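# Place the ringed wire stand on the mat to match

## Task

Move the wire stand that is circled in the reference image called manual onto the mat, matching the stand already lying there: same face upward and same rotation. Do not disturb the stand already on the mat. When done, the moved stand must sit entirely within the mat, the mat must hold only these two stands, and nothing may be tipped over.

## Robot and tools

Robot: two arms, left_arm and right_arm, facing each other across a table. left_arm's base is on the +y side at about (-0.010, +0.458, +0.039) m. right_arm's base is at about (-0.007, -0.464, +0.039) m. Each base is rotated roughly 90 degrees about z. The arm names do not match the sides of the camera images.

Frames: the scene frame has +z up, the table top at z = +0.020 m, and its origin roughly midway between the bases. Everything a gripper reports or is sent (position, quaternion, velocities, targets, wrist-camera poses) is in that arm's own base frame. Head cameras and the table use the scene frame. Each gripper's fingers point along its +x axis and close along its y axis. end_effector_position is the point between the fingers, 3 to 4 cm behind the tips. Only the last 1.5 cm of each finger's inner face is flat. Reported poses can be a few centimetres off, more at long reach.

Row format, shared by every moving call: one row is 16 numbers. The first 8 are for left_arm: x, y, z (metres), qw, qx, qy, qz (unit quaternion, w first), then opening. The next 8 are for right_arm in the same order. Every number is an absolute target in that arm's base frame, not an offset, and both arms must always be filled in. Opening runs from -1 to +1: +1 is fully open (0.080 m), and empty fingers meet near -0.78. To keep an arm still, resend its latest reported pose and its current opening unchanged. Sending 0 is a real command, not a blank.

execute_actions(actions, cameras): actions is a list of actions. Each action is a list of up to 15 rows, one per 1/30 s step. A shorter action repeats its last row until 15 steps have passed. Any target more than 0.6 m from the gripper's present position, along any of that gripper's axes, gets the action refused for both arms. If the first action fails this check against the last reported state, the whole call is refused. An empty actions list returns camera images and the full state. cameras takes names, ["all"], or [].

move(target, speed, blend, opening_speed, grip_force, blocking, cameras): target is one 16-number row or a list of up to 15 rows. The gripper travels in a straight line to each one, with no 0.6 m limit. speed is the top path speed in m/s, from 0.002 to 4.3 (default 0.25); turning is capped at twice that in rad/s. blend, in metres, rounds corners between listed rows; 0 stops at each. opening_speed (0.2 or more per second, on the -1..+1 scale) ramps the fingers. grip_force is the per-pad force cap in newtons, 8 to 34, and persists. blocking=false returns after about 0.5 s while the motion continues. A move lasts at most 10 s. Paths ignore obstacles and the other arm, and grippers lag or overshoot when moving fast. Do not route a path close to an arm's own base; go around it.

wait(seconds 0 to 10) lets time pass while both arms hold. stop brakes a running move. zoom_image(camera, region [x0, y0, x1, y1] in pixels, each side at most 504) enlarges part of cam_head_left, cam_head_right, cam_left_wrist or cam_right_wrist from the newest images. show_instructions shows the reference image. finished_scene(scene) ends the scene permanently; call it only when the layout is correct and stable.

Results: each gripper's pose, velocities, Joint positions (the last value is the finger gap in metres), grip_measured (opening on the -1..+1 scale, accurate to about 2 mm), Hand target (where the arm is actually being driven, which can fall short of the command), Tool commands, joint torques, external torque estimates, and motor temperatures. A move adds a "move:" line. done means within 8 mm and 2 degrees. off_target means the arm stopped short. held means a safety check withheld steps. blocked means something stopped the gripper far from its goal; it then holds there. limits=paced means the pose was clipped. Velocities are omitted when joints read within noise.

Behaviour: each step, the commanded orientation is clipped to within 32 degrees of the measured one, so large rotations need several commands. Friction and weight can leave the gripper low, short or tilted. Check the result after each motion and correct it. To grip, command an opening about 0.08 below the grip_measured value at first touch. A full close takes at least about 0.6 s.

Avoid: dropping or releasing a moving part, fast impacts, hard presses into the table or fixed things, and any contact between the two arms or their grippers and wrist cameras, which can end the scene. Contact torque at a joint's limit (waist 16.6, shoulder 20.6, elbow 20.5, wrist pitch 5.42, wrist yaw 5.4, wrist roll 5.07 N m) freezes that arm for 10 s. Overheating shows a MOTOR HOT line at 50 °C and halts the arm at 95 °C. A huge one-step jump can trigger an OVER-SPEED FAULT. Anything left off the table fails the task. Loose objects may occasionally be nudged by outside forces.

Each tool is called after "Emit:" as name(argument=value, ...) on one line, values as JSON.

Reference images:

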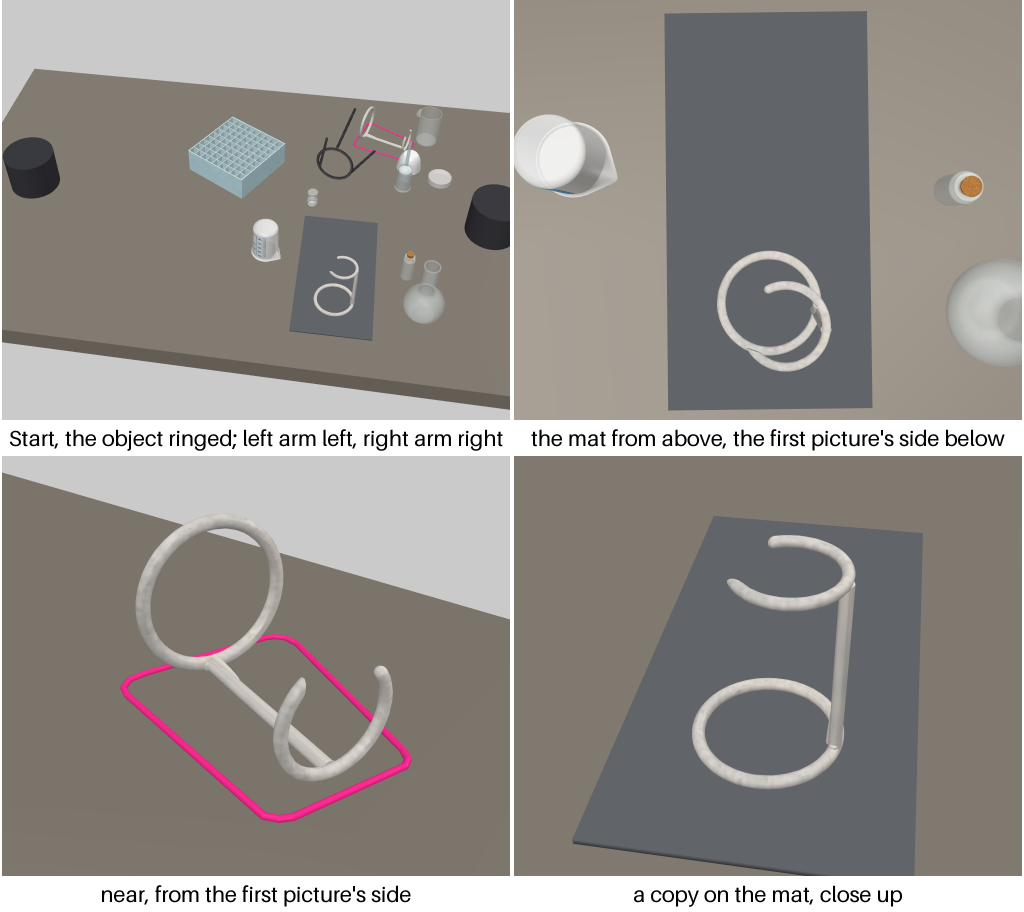

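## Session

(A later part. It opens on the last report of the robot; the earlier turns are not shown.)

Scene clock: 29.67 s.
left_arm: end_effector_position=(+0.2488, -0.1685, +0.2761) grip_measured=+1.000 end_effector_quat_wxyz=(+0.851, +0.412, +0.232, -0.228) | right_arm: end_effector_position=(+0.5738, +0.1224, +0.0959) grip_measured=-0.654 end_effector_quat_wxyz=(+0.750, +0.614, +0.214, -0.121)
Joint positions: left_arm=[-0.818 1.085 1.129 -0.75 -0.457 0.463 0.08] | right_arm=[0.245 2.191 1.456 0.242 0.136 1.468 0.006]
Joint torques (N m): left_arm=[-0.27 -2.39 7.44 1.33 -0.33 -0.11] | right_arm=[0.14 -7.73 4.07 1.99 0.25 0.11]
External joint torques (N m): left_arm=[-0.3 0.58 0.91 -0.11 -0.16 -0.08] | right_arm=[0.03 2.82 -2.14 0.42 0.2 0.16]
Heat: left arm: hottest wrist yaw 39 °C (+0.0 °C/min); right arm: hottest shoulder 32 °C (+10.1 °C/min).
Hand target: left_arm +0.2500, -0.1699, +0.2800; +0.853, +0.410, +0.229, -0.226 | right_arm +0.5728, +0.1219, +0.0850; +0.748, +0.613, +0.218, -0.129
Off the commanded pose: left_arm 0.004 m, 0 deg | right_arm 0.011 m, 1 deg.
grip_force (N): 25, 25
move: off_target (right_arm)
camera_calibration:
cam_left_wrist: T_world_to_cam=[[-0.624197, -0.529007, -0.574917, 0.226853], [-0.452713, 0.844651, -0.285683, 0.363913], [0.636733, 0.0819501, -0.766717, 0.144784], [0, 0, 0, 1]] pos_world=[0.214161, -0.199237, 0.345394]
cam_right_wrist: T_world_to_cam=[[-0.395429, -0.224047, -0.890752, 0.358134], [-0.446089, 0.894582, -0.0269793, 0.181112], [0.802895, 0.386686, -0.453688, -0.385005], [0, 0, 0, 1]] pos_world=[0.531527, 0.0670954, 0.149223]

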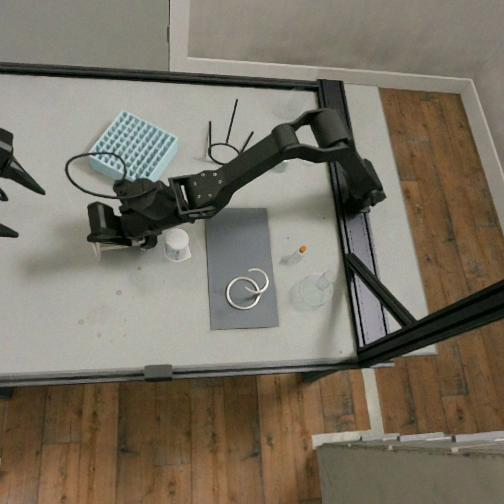

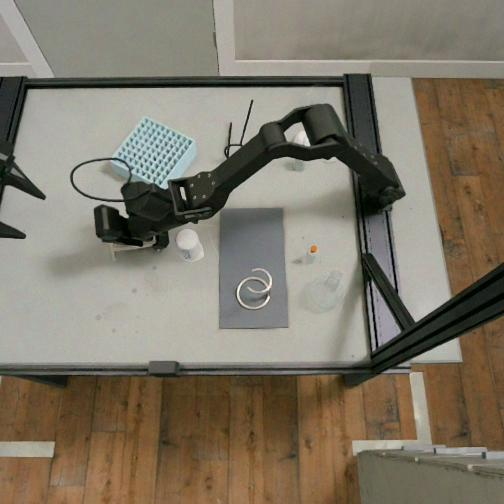

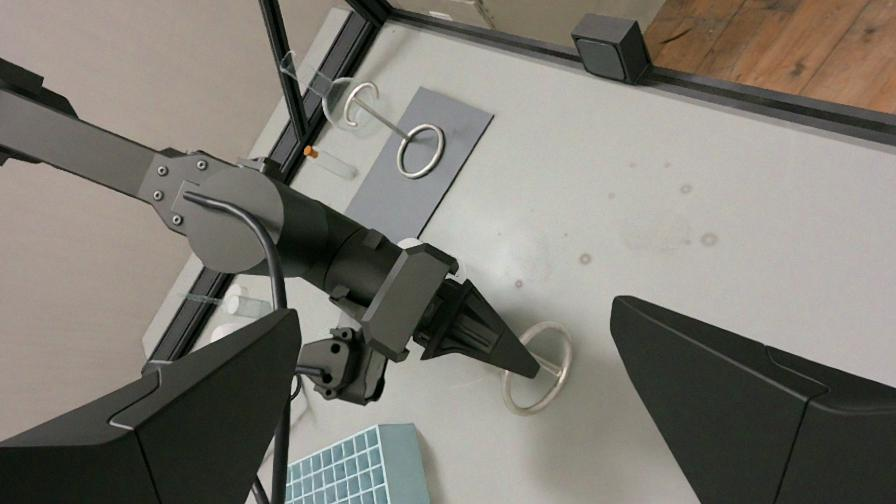

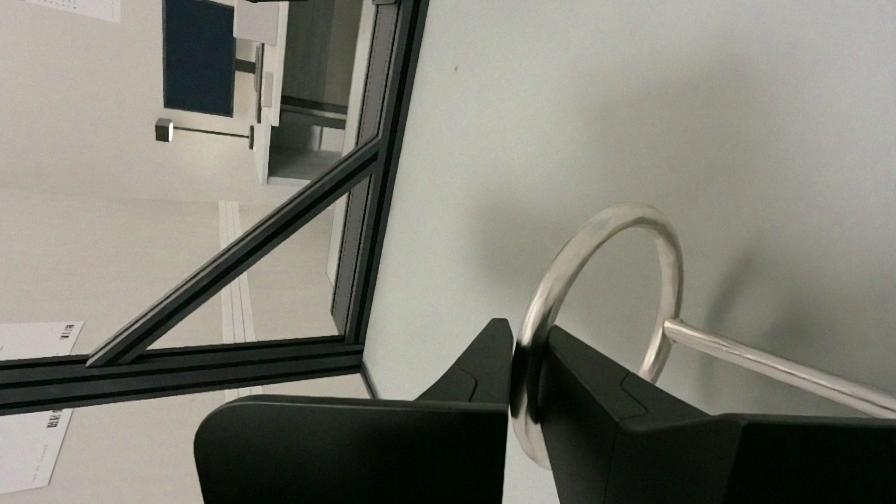

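Emit:
move(target=[0.25, -0.17, 0.28, 0.853, 0.41, 0.229, -0.226, 1, 0.573, 0.122, 0.07, 0.748, 0.613, 0.218, -0.129, -0.95], speed=0.08, cameras=["cam_left_wrist","cam_right_wrist"])

Emit:
zoom_image(camera="cam_left_wrist", region=[300, 200, 640, 450])

Scene clock: 30.73 s.
left_arm: end_effector_position=(+0.2488, -0.1685, +0.2761) grip_measured=+1.000 end_effector_quat_wxyz=(+0.851, +0.412, +0.232, -0.228) | right_arm: end_effector_position=(+0.5763, +0.1230, +0.0943) grip_measured=-0.654 end_effector_quat_wxyz=(+0.751, +0.619, +0.203, -0.112)
Joint positions: left_arm=[-0.818 1.085 1.129 -0.75 -0.457 0.463 0.08] | right_arm=[0.245 2.203 1.444 0.294 0.136 1.468 0.006]
Joint torques (N m): left_arm=[-0.26 -2.43 7.43 1.34 -0.33 -0.11] | right_arm=[0.02 -6.28 3.11 1.61 0.21 0.13]
External joint torques (N m): left_arm=[-0.22 0.57 0.9 -0.1 -0.17 -0.08] | right_arm=[0.02 4.42 -3.14 -0.02 0.15 0.18]
Heat: left arm: hottest wrist yaw 39 °C (+0.0 °C/min); right arm: hottest shoulder 32 °C (+9.8 °C/min).
Hand target: left_arm +0.2500, -0.1699, +0.2800; +0.853, +0.410, +0.229, -0.226 | right_arm +0.5723, +0.1217, +0.0705; +0.748, +0.613, +0.218, -0.129
Off the commanded pose: left_arm 0.004 m, 0 deg | right_arm 0.025 m, 3 deg.
grip_force (N): 25, 25
move: off_target (right_arm)
camera_calibration:
cam_left_wrist: T_world_to_cam=[[-0.624197, -0.529007, -0.574917, 0.226853], [-0.452713, 0.844651, -0.285683, 0.363913], [0.636733, 0.0819501, -0.766717, 0.144784], [0, 0, 0, 1]] pos_world=[0.214161, -0.199237, 0.345394]
cam_right_wrist: T_world_to_cam=[[-0.370228, -0.217752, -0.903059, 0.343785], [-0.444886, 0.894964, -0.0334096, 0.181601], [0.81548, 0.389389, -0.428215, -0.397924], [0, 0, 0, 1]] pos_world=[0.53257, 0.0672814, 0.146128]
Images, in order (width x height): cam_left_wrist 896x504, cam_right_wrist 896x504.

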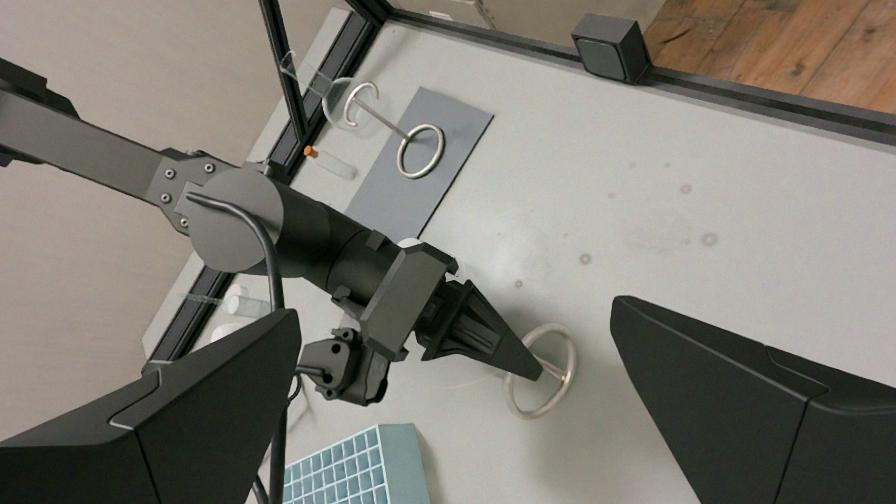

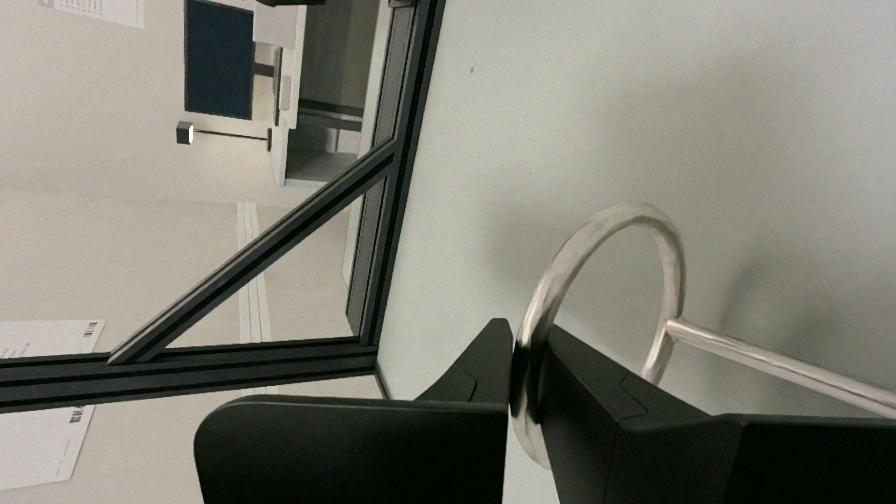

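Scaled by 1.482.

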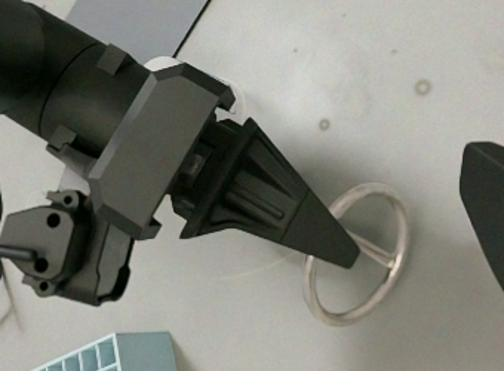

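Emit:
execute_actions(actions=[], cameras=["cam_head_left","cam_head_right"])

Emit:
zoom_image(camera="cam_head_left", region=[70, 190, 190, 290])

Emit:
zoom_image(camera="cam_head_right", region=[80, 180, 200, 280])

Scene clock: 31.03 s.
left_arm: end_effector_position=(+0.2488, -0.1685, +0.2761) grip_measured=+1.000 end_effector_quat_wxyz=(+0.851, +0.412, +0.232, -0.228) | right_arm: end_effector_position=(+0.5764, +0.1230, +0.0944) grip_measured=-0.654 end_effector_quat_wxyz=(+0.751, +0.619, +0.203, -0.112)
Joint positions: left_arm=[-0.818 1.085 1.129 -0.75 -0.457 0.463 0.08] | right_arm=[0.245 2.203 1.444 0.295 0.136 1.468 0.006]
Joint velocities: within noise
Joint torques (N m): left_arm=[-0.26 -2.45 7.39 1.32 -0.32 -0.11] | right_arm=[0.1 -6.33 3.12 1.58 0.22 0.11]
External joint torques (N m): left_arm=[-0.26 0.51 0.89 -0.12 -0.15 -0.08] | right_arm=[0.04 4.36 -3.1 -0.04 0.17 0.16]
Motor temperatures (°C): left_arm=[30 25 31 34 39 32] | right_arm=[26 32 29 32 30 28]
Heat: left arm: hottest wrist yaw 39 °C (+0.0 °C/min); right arm: hottest shoulder 32 °C (+9.7 °C/min).
Hand target: left_arm +0.2500, -0.1699, +0.2800; +0.853, +0.410, +0.229, -0.226 | right_arm +0.5723, +0.1218, +0.0705; +0.748, +0.613, +0.218, -0.129
Tool commands: left_gripper/opening=+1.0 right_gripper/opening=-0.95
Off the commanded pose: left_arm 0.004 m, 0 deg | right_arm 0.025 m, 3 deg.
grip_force (N): 25, 25
Images, in order (width x height): cam_head_left 504x504, cam_head_right 504x504.

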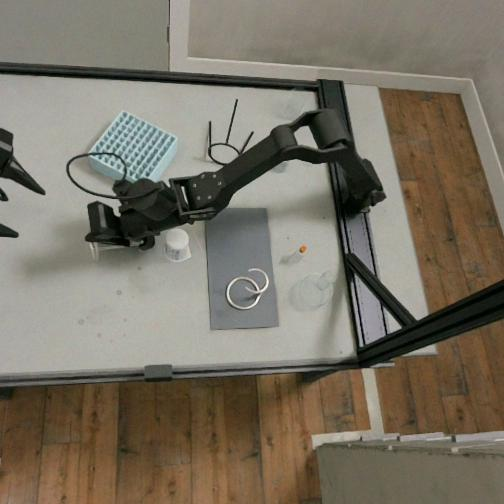

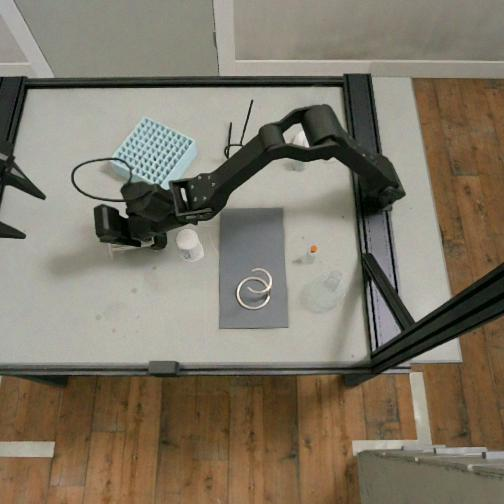

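Scaled by 4.200.

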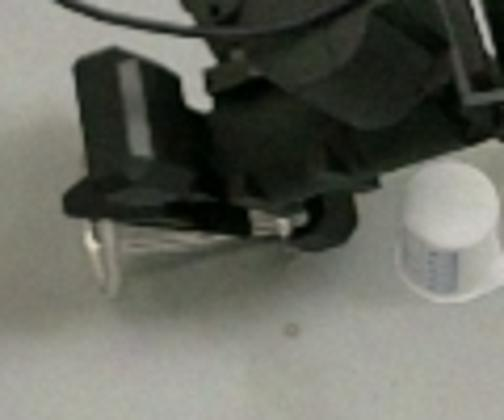

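Scaled by 4.200.

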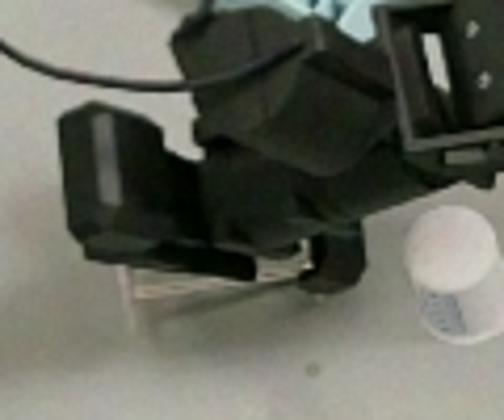

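Emit:
move(target=[[0.25, -0.17, 0.28, 0.853, 0.41, 0.229, -0.226, 1, 0.578, 0.1225, 0.105, 0.729, 0.592, 0.288, -0.189, -0.95],[0.25, -0.17, 0.28, 0.853, 0.41, 0.229, -0.226, 1, 0.580, 0.1225, 0.083, 0.729, 0.592, 0.288, -0.189, -0.95]], speed=[0.1,0.06], cameras=["all"])

Emit:
zoom_image(camera="cam_head_right", region=[80, 180, 200, 280])

Scene clock: 34.67 s.
left_arm: end_effector_position=(+0.2488, -0.1685, +0.2761) grip_measured=+1.000 end_effector_quat_wxyz=(+0.851, +0.412, +0.232, -0.228) | right_arm: end_effector_position=(+0.5801, +0.1238, +0.0927) grip_measured=-0.664 end_effector_quat_wxyz=(+0.732, +0.591, +0.283, -0.184)
Joint positions: left_arm=[-0.818 1.085 1.129 -0.75 -0.457 0.463 0.08] | right_arm=[0.241 2.249 1.693 -0.134 0.12 1.488 0.005]
Joint torques (N m): left_arm=[-0.23 -2.42 7.43 1.32 -0.36 -0.11] | right_arm=[-0.34 -8.5 4.44 1.89 -0.02 0.15]
External joint torques (N m): left_arm=[-0.23 0.49 0.97 -0.1 -0.19 -0.08] | right_arm=[-0.22 2.75 -2.07 0.43 -0.12 0.19]
Heat: left arm: hottest wrist yaw 39 °C (+0.0 °C/min); right arm: hottest shoulder 33 °C (+10.4 °C/min).
Hand target: left_arm +0.2500, -0.1699, +0.2800; +0.853, +0.410, +0.229, -0.226 | right_arm +0.5798, +0.1226, +0.0830; +0.729, +0.592, +0.288, -0.189
Off the commanded pose: left_arm 0.004 m, 0 deg | right_arm 0.010 m, 1 deg.
grip_force (N): 25, 25
move: off_target (right_arm)
camera_calibration:
cam_left_wrist: T_world_to_cam=[[-0.624197, -0.529007, -0.574917, 0.226853], [-0.452713, 0.844651, -0.285683, 0.363913], [0.636733, 0.0819501, -0.766717, 0.144784], [0, 0, 0, 1]] pos_world=[0.214161, -0.199237, 0.345394]
cam_right_wrist: T_world_to_cam=[[-0.560014, -0.241786, -0.792417, 0.446659], [-0.442607, 0.895848, 0.0394524, 0.174294], [0.700346, 0.372823, -0.608703, -0.316461], [0, 0, 0, 1]] pos_world=[0.548911, 0.0698386, 0.154433]

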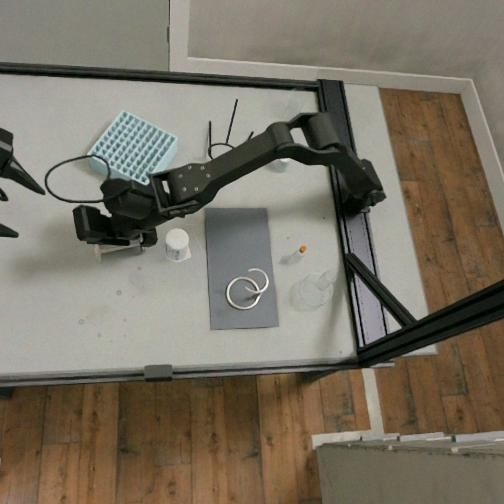

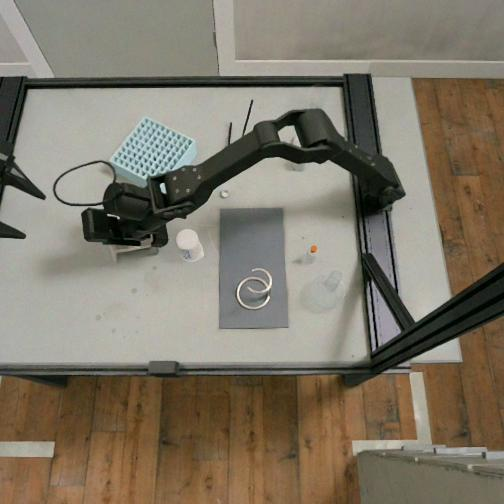

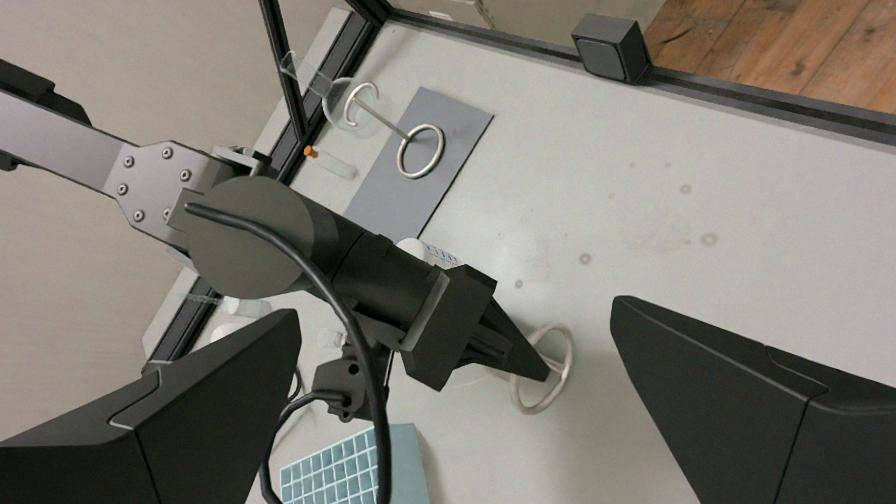

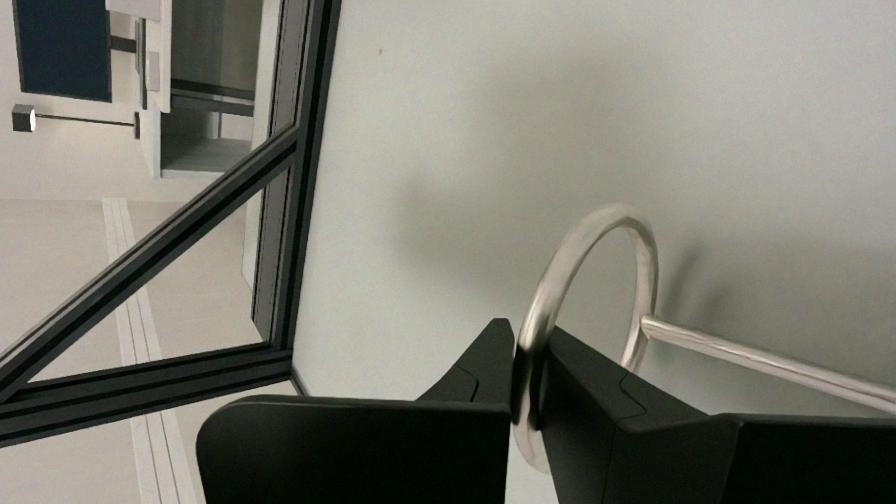

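Scaled by 4.200.

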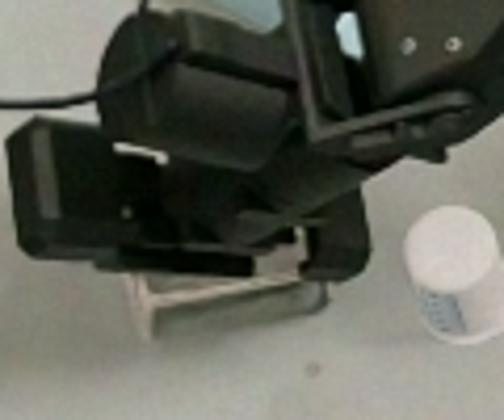

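Emit:
move(target=[0.25, -0.17, 0.28, 0.853, 0.41, 0.229, -0.226, 1, 0.580, 0.1225, 0.068, 0.729, 0.592, 0.288, -0.189, -0.95], speed=0.06, cameras=["cam_head_right","cam_head_left","cam_right_wrist"])

Emit:
zoom_image(camera="cam_head_right", region=[80, 180, 200, 280])

Emit:
zoom_image(camera="cam_head_left", region=[70, 180, 190, 280])

Scene clock: 35.83 s.
left_arm: end_effector_position=(+0.2488, -0.1685, +0.2761) grip_measured=+1.000 end_effector_quat_wxyz=(+0.851, +0.412, +0.232, -0.228) | right_arm: end_effector_position=(+0.5814, +0.1240, +0.0834) grip_measured=-0.664 end_effector_quat_wxyz=(+0.733, +0.594, +0.279, -0.180)
Joint positions: left_arm=[-0.818 1.085 1.129 -0.75 -0.457 0.463 0.08] | right_arm=[0.24 2.263 1.669 -0.085 0.12 1.488 0.005]
Joint torques (N m): left_arm=[-0.22 -2.43 7.43 1.33 -0.32 -0.12] | right_arm=[-0.24 -7.75 3.91 1.83 -0.02 0.14]
External joint torques (N m): left_arm=[-0.2 0.55 0.9 -0.12 -0.15 -0.09] | right_arm=[-0.12 3.4 -2.48 0.36 -0.11 0.18]
Heat: left arm: hottest wrist yaw 39 °C (+0.0 °C/min); right arm: hottest shoulder 33 °C (+10.0 °C/min).
Hand target: left_arm +0.2500, -0.1699, +0.2800; +0.853, +0.410, +0.229, -0.226 | right_arm +0.5797, +0.1224, +0.0683; +0.729, +0.592, +0.288, -0.189
Off the commanded pose: left_arm 0.004 m, 0 deg | right_arm 0.016 m, 2 deg.
grip_force (N): 25, 25
move: off_target (right_arm)
camera_calibration:
cam_right_wrist: T_world_to_cam=[[-0.551025, -0.238983, -0.799537, 0.43517], [-0.443035, 0.895716, 0.0375994, 0.1755], [0.707172, 0.374941, -0.599439, -0.328134], [0, 0, 0, 1]] pos_world=[0.549589, 0.0698318, 0.144639]
Images, in order (width x height): cam_head_left 504x504, cam_head_right 504x504, cam_right_wrist 896x504.

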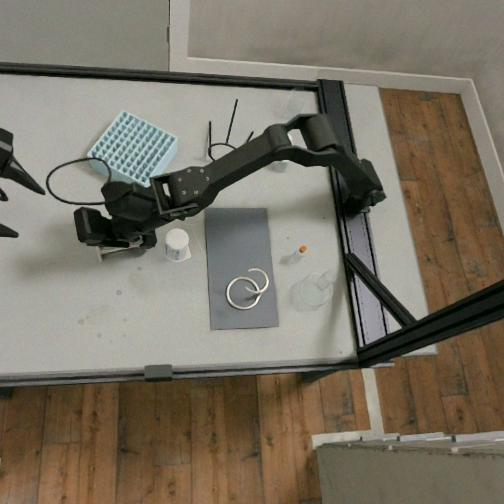

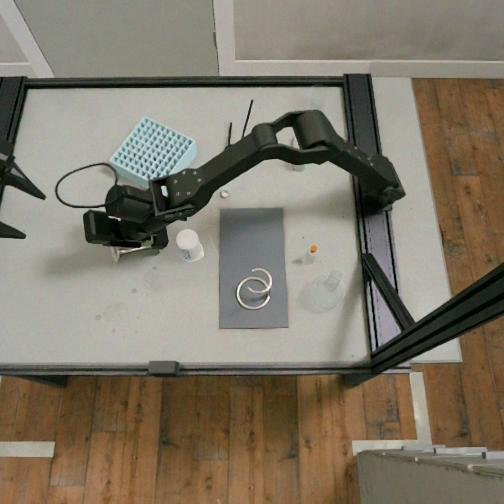

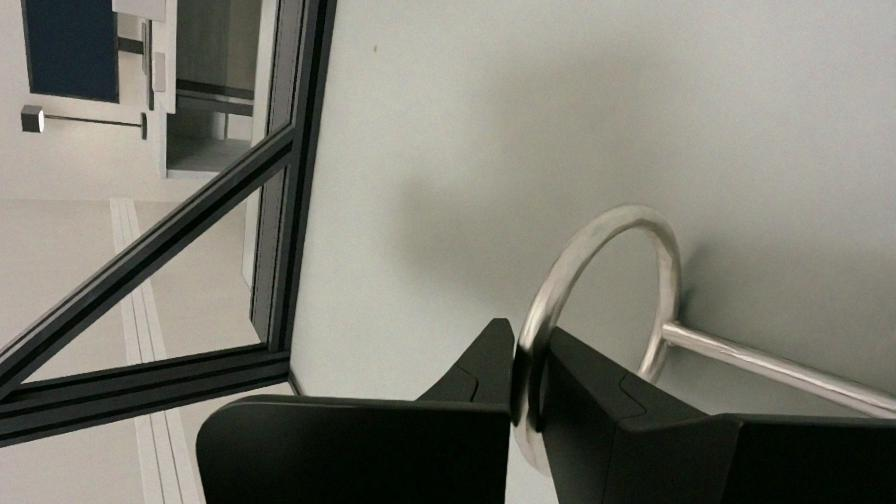

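Scaled by 4.200.

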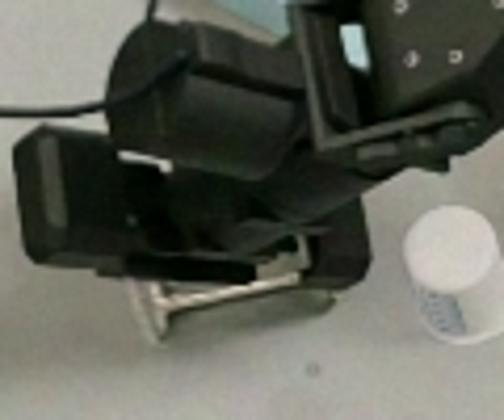

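Scaled by 4.200.

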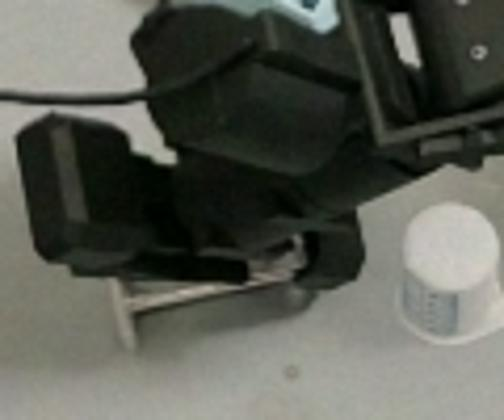

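Emit:
move(target=[0.25, -0.17, 0.28, 0.853, 0.41, 0.229, -0.226, 1, 0.580, 0.1225, 0.058, 0.725, 0.59, 0.295, -0.195, -0.95], speed=0.06, cameras=["cam_head_right","cam_head_left","cam_right_wrist"])

Emit:
zoom_image(camera="cam_head_right", region=[80, 180, 200, 280])

Emit:
zoom_image(camera="cam_head_left", region=[70, 180, 190, 280])

Scene clock: 36.87 s.
left_arm: end_effector_position=(+0.2488, -0.1685, +0.2761) grip_measured=+1.000 end_effector_quat_wxyz=(+0.851, +0.412, +0.232, -0.228) | right_arm: end_effector_position=(+0.5812, +0.1242, +0.0801) grip_measured=-0.664 end_effector_quat_wxyz=(+0.732, +0.594, +0.281, -0.181)
Joint positions: left_arm=[-0.818 1.085 1.129 -0.75 -0.457 0.463 0.08] | right_arm=[0.24 2.268 1.669 -0.084 0.118 1.49 0.005]
Joint torques (N m): left_arm=[-0.27 -2.5 7.42 1.33 -0.33 -0.12] | right_arm=[-0.34 -6.33 4.59 1.28 -0.11 0.21]
External joint torques (N m): left_arm=[-0.27 0.5 0.86 -0.13 -0.16 -0.09] | right_arm=[-0.37 4.8 -1.74 -0.15 -0.18 0.25]
Heat: left arm: hottest wrist yaw 39 °C (+0.0 °C/min); right arm: hottest shoulder 33 °C (+9.8 °C/min).
Hand target: left_arm +0.2500, -0.1699, +0.2800; +0.853, +0.410, +0.229, -0.226 | right_arm +0.5792, +0.1222, +0.0582; +0.725, +0.590, +0.295, -0.195
Off the commanded pose: left_arm 0.004 m, 0 deg | right_arm 0.022 m, 2 deg.
grip_force (N): 25, 25
move: off_target (right_arm)
camera_calibration:
cam_right_wrist: T_world_to_cam=[[-0.555823, -0.237798, -0.796563, 0.434771], [-0.442571, 0.895777, 0.0413995, 0.174741], [0.703698, 0.375546, -0.603136, -0.32771], [0, 0, 0, 1]] pos_world=[0.549601, 0.0699291, 0.141434]
Images, in order (width x height): cam_head_left 504x504, cam_head_right 504x504, cam_right_wrist 896x504.

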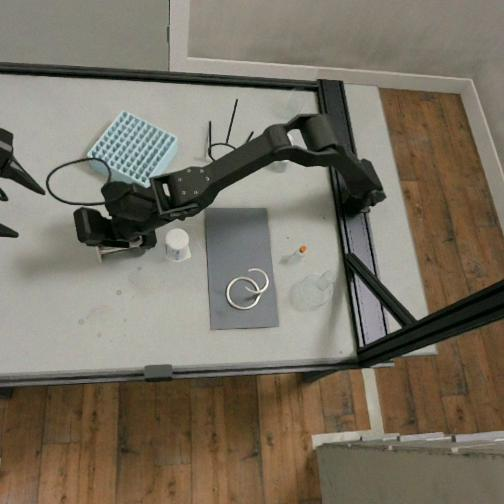

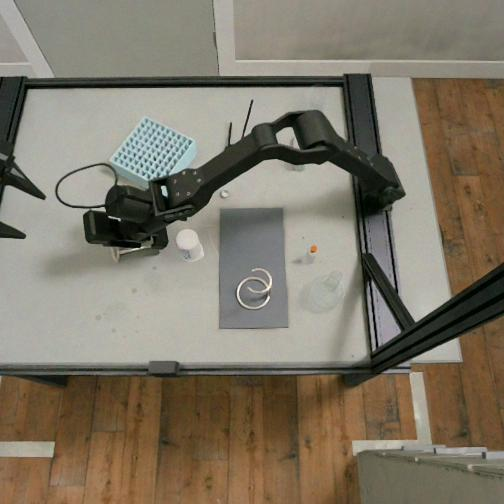

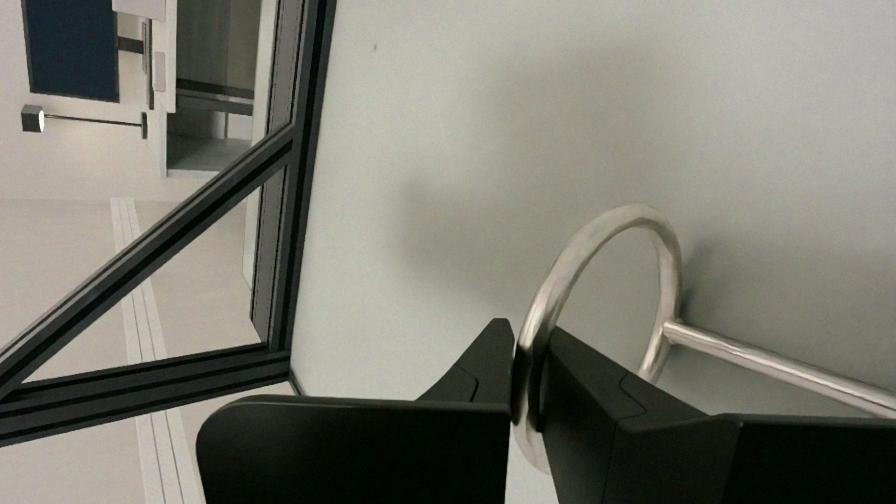

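Scaled by 4.200.

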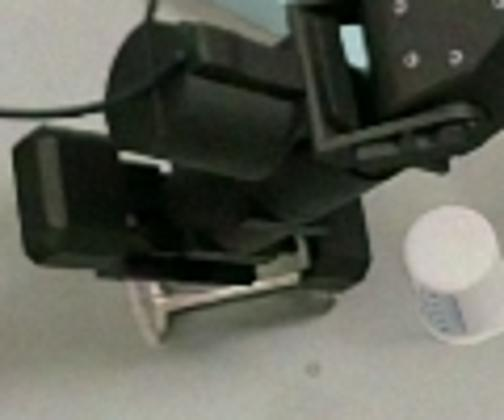

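Scaled by 4.200.

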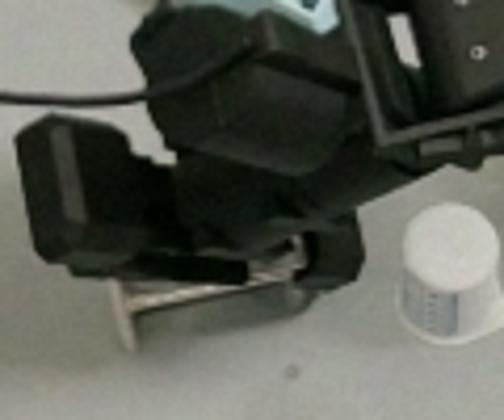

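Emit:
move(target=[0.25, -0.17, 0.28, 0.853, 0.41, 0.229, -0.226, 1, 0.579, 0.1222, 0.062, 0.725, 0.59, 0.295, -0.195, -0.2], speed=0.06, opening_speed=0.4, cameras=["cam_head_right","cam_right_wrist","cam_left_wrist"])

Emit:
zoom_image(camera="cam_head_right", region=[80, 180, 200, 280])

Scene clock: 38.90 s.
left_arm: end_effector_position=(+0.2488, -0.1685, +0.2761) grip_measured=+1.000 end_effector_quat_wxyz=(+0.851, +0.412, +0.232, -0.228) | right_arm: end_effector_position=(+0.5793, +0.1237, +0.0719) grip_measured=-0.204 end_effector_quat_wxyz=(+0.729, +0.591, +0.290, -0.188)
Joint positions: left_arm=[-0.818 1.085 1.129 -0.75 -0.457 0.463 0.08] | right_arm=[0.24 2.279 1.67 -0.098 0.115 1.492 0.026]
Joint torques (N m): left_arm=[-0.19 -2.42 7.43 1.33 -0.32 -0.1] | right_arm=[-0.33 -8.34 4.54 1.45 -0.05 0.15]
External joint torques (N m): left_arm=[-0.19 0.6 0.87 -0.12 -0.15 -0.07] | right_arm=[-0.33 2.81 -1.77 0.02 -0.12 0.19]
Heat: left arm: hottest wrist yaw 39 °C (+0.0 °C/min); right arm: hottest shoulder 34 °C (+10.8 °C/min).
Hand target: left_arm +0.2500, -0.1699, +0.2800; +0.853, +0.410, +0.229, -0.226 | right_arm +0.5788, +0.1222, +0.0620; +0.725, +0.590, +0.295, -0.195
Off the commanded pose: left_arm 0.004 m, 0 deg | right_arm 0.010 m, 1 deg.
grip_force (N): 25, 25
move: off_target (right_arm)
camera_calibration:
cam_left_wrist: T_world_to_cam=[[-0.624197, -0.529007, -0.574917, 0.226853], [-0.452713, 0.844651, -0.285683, 0.363913], [0.636733, 0.0819501, -0.766717, 0.144784], [0, 0, 0, 1]] pos_world=[0.214161, -0.199237, 0.345394]
cam_right_wrist: T_world_to_cam=[[-0.573986, -0.240088, -0.782878, 0.436952], [-0.441824, 0.89575, 0.049231, 0.173782], [0.689443, 0.374152, -0.620224, -0.321506], [0, 0, 0, 1]] pos_world=[0.549245, 0.0695344, 0.134119]
Images, in order (width x height): cam_head_right 504x504, cam_left_wrist 896x504, cam_right_wrist 896x504.

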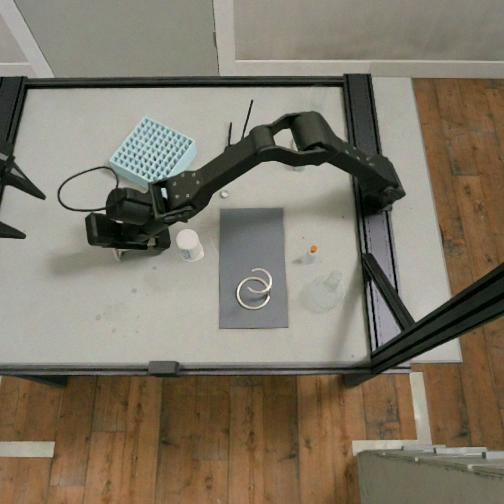

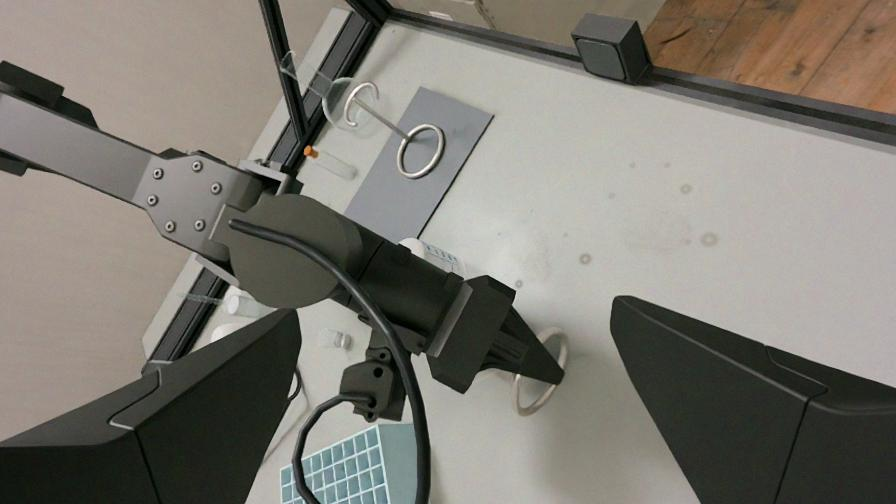

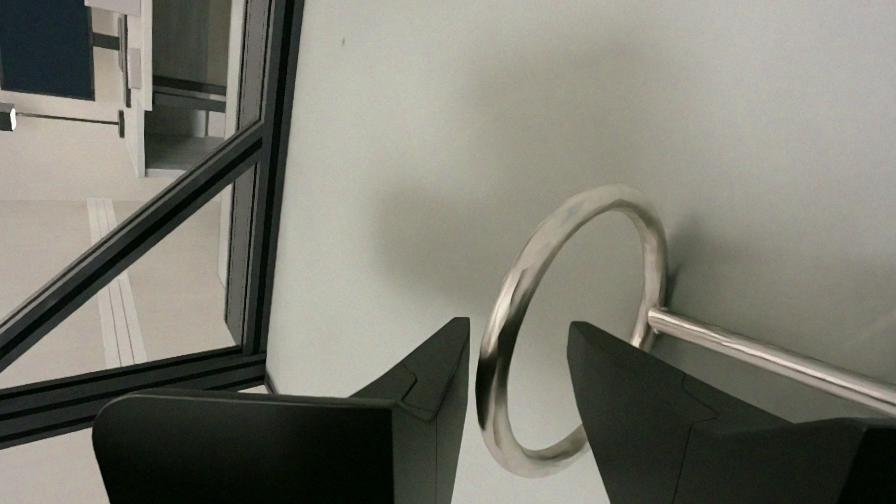

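Scaled by 4.200.

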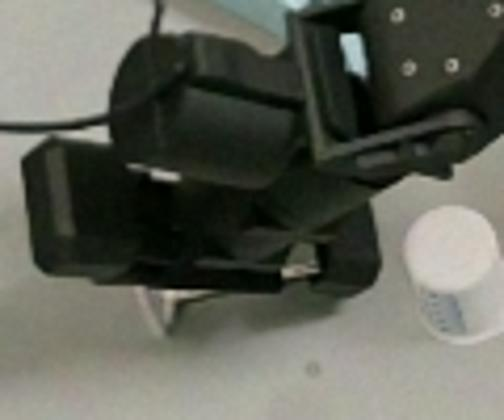

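Emit:
move(target=[[0.25, -0.17, 0.28, 0.853, 0.41, 0.229, -0.226, 1, 0.487, 0.111, 0.155, 0.725, 0.59, 0.295, -0.195, 0.0],[0.25, -0.17, 0.28, 0.853, 0.41, 0.229, -0.226, 1, 0.42, 0.05, 0.22, 0.725, 0.59, 0.295, -0.195, 0.0],[0.25, -0.17, 0.28, 0.853, 0.41, 0.229, -0.226, 1, 0.22, -0.22, 0.25, 0.898, 0.186, 0.364, 0.16, 0]], speed=[0.12,0.25,0.4], blend=[0.02,0.05,0], opening_speed=0.4, cameras=["all"])

Emit:
zoom_image(camera="cam_head_right", region=[80, 180, 200, 280])

Emit:
zoom_image(camera="cam_left_wrist", region=[360, 220, 640, 440])

Scene clock: 43.03 s.
left_arm: end_effector_position=(+0.2488, -0.1685, +0.2761) grip_measured=+1.000 end_effector_quat_wxyz=(+0.851, +0.412, +0.232, -0.228) | right_arm: end_effector_position=(+0.2196, -0.2177, +0.2506) grip_measured=-0.003 end_effector_quat_wxyz=(+0.911, +0.177, +0.351, +0.120)
Joint positions: left_arm=[-0.818 1.085 1.129 -0.75 -0.457 0.463 0.08] | right_arm=[-1.181 1.674 1.602 -1.569 -0.928 -1.126 0.035]
Joint torques (N m): left_arm=[-0.23 -2.4 7.36 1.34 -0.34 -0.12] | right_arm=[0.08 -4.46 4.98 -0.04 -0.37 -0.23]
External joint torques (N m): left_arm=[-0.2 0.54 0.86 -0.1 -0.17 -0.09] | right_arm=[0.05 1.63 -0.38 -0.25 0.17 -0.21]
Heat: left arm: hottest wrist yaw 39 °C (+0.0 °C/min); right arm: hottest shoulder 34 °C (+9.8 °C/min).
Hand target: left_arm +0.2500, -0.1699, +0.2800; +0.853, +0.410, +0.229, -0.226 | right_arm +0.2203, -0.2198, +0.2496; +0.911, +0.175, +0.353, +0.122
Off the commanded pose: left_arm 0.004 m, 0 deg | right_arm 0.002 m, 5 deg.
joint sent to its limit (right arm) — joint 4 (wrist pitch), lower limit. The joint targets are off in orientation, not in position.
grip_force (N): 25, 25
move: off_target (right_arm)
camera_calibration:
cam_left_wrist: T_world_to_cam=[[-0.624197, -0.529007, -0.574917, 0.226853], [-0.452713, 0.844651, -0.285683, 0.363913], [0.636733, 0.0819501, -0.766717, 0.144784], [0, 0, 0, 1]] pos_world=[0.214161, -0.199237, 0.345394]
cam_right_wrist: T_world_to_cam=[[0.141093, -0.892255, -0.428921, -0.0992902], [-0.869747, 0.0952381, -0.48422, 0.365197], [0.472898, 0.441373, -0.762599, 0.262911], [0, 0, 0, 1]] pos_world=[0.207308, -0.239415, 0.334744]

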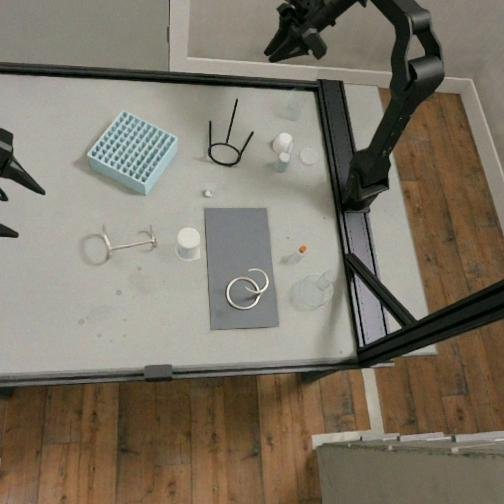

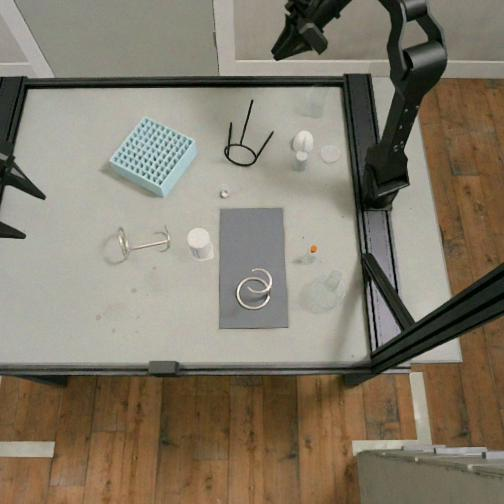

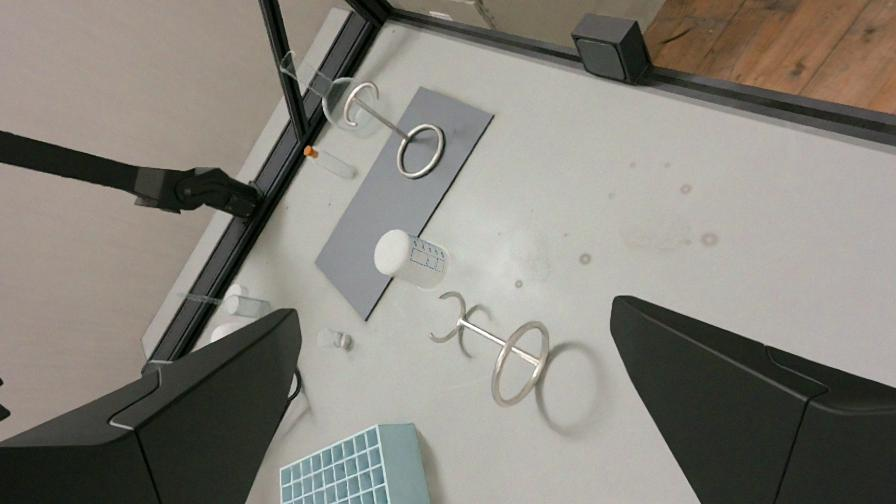

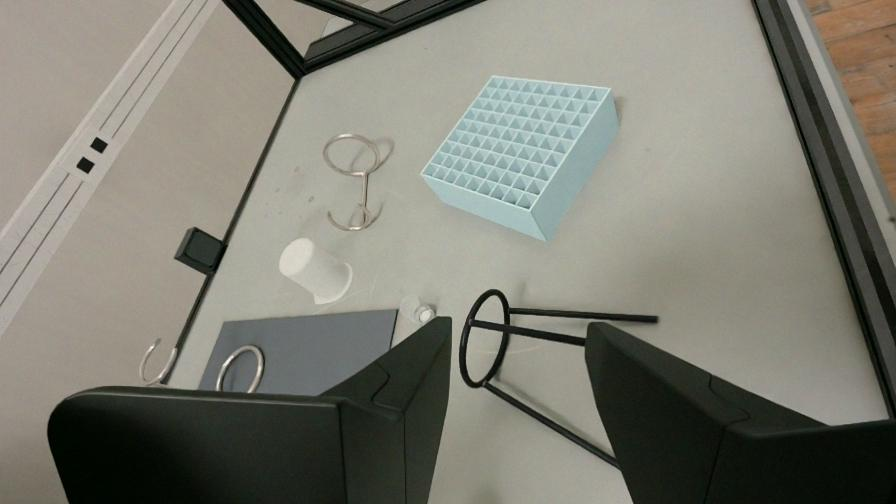

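Scaled by 4.200.

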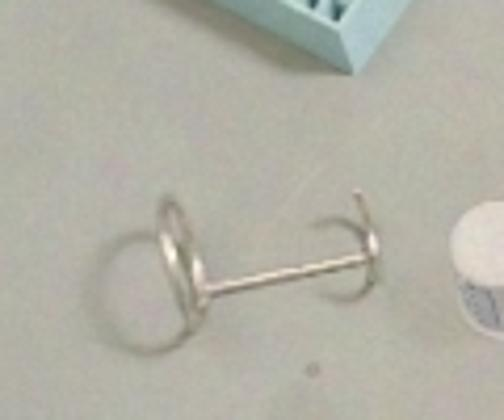

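Scaled by 1.800.

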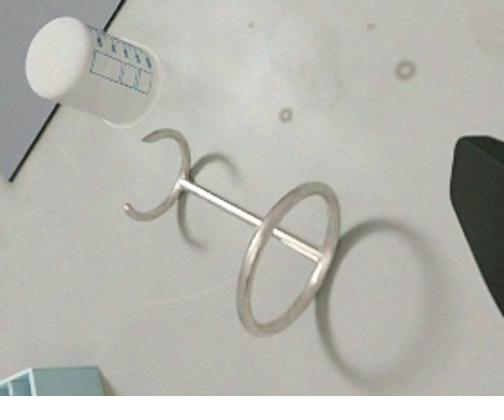

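Emit:
zoom_image(camera="cam_left_wrist", region=[310, 60, 510, 200])

Emit:
zoom_image(camera="cam_head_right", region=[200, 240, 310, 340])

Emit:
zoom_image(camera="cam_head_left", region=[190, 240, 300, 340])

Scaled by 2.520.

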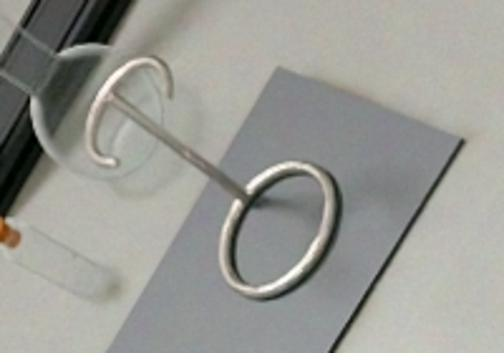

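Scaled by 4.582.

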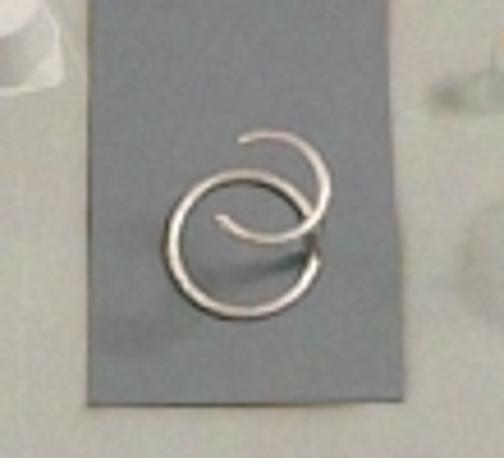

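Scaled by 4.582.

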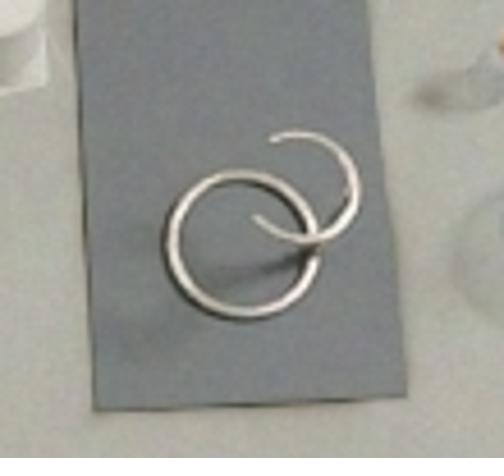

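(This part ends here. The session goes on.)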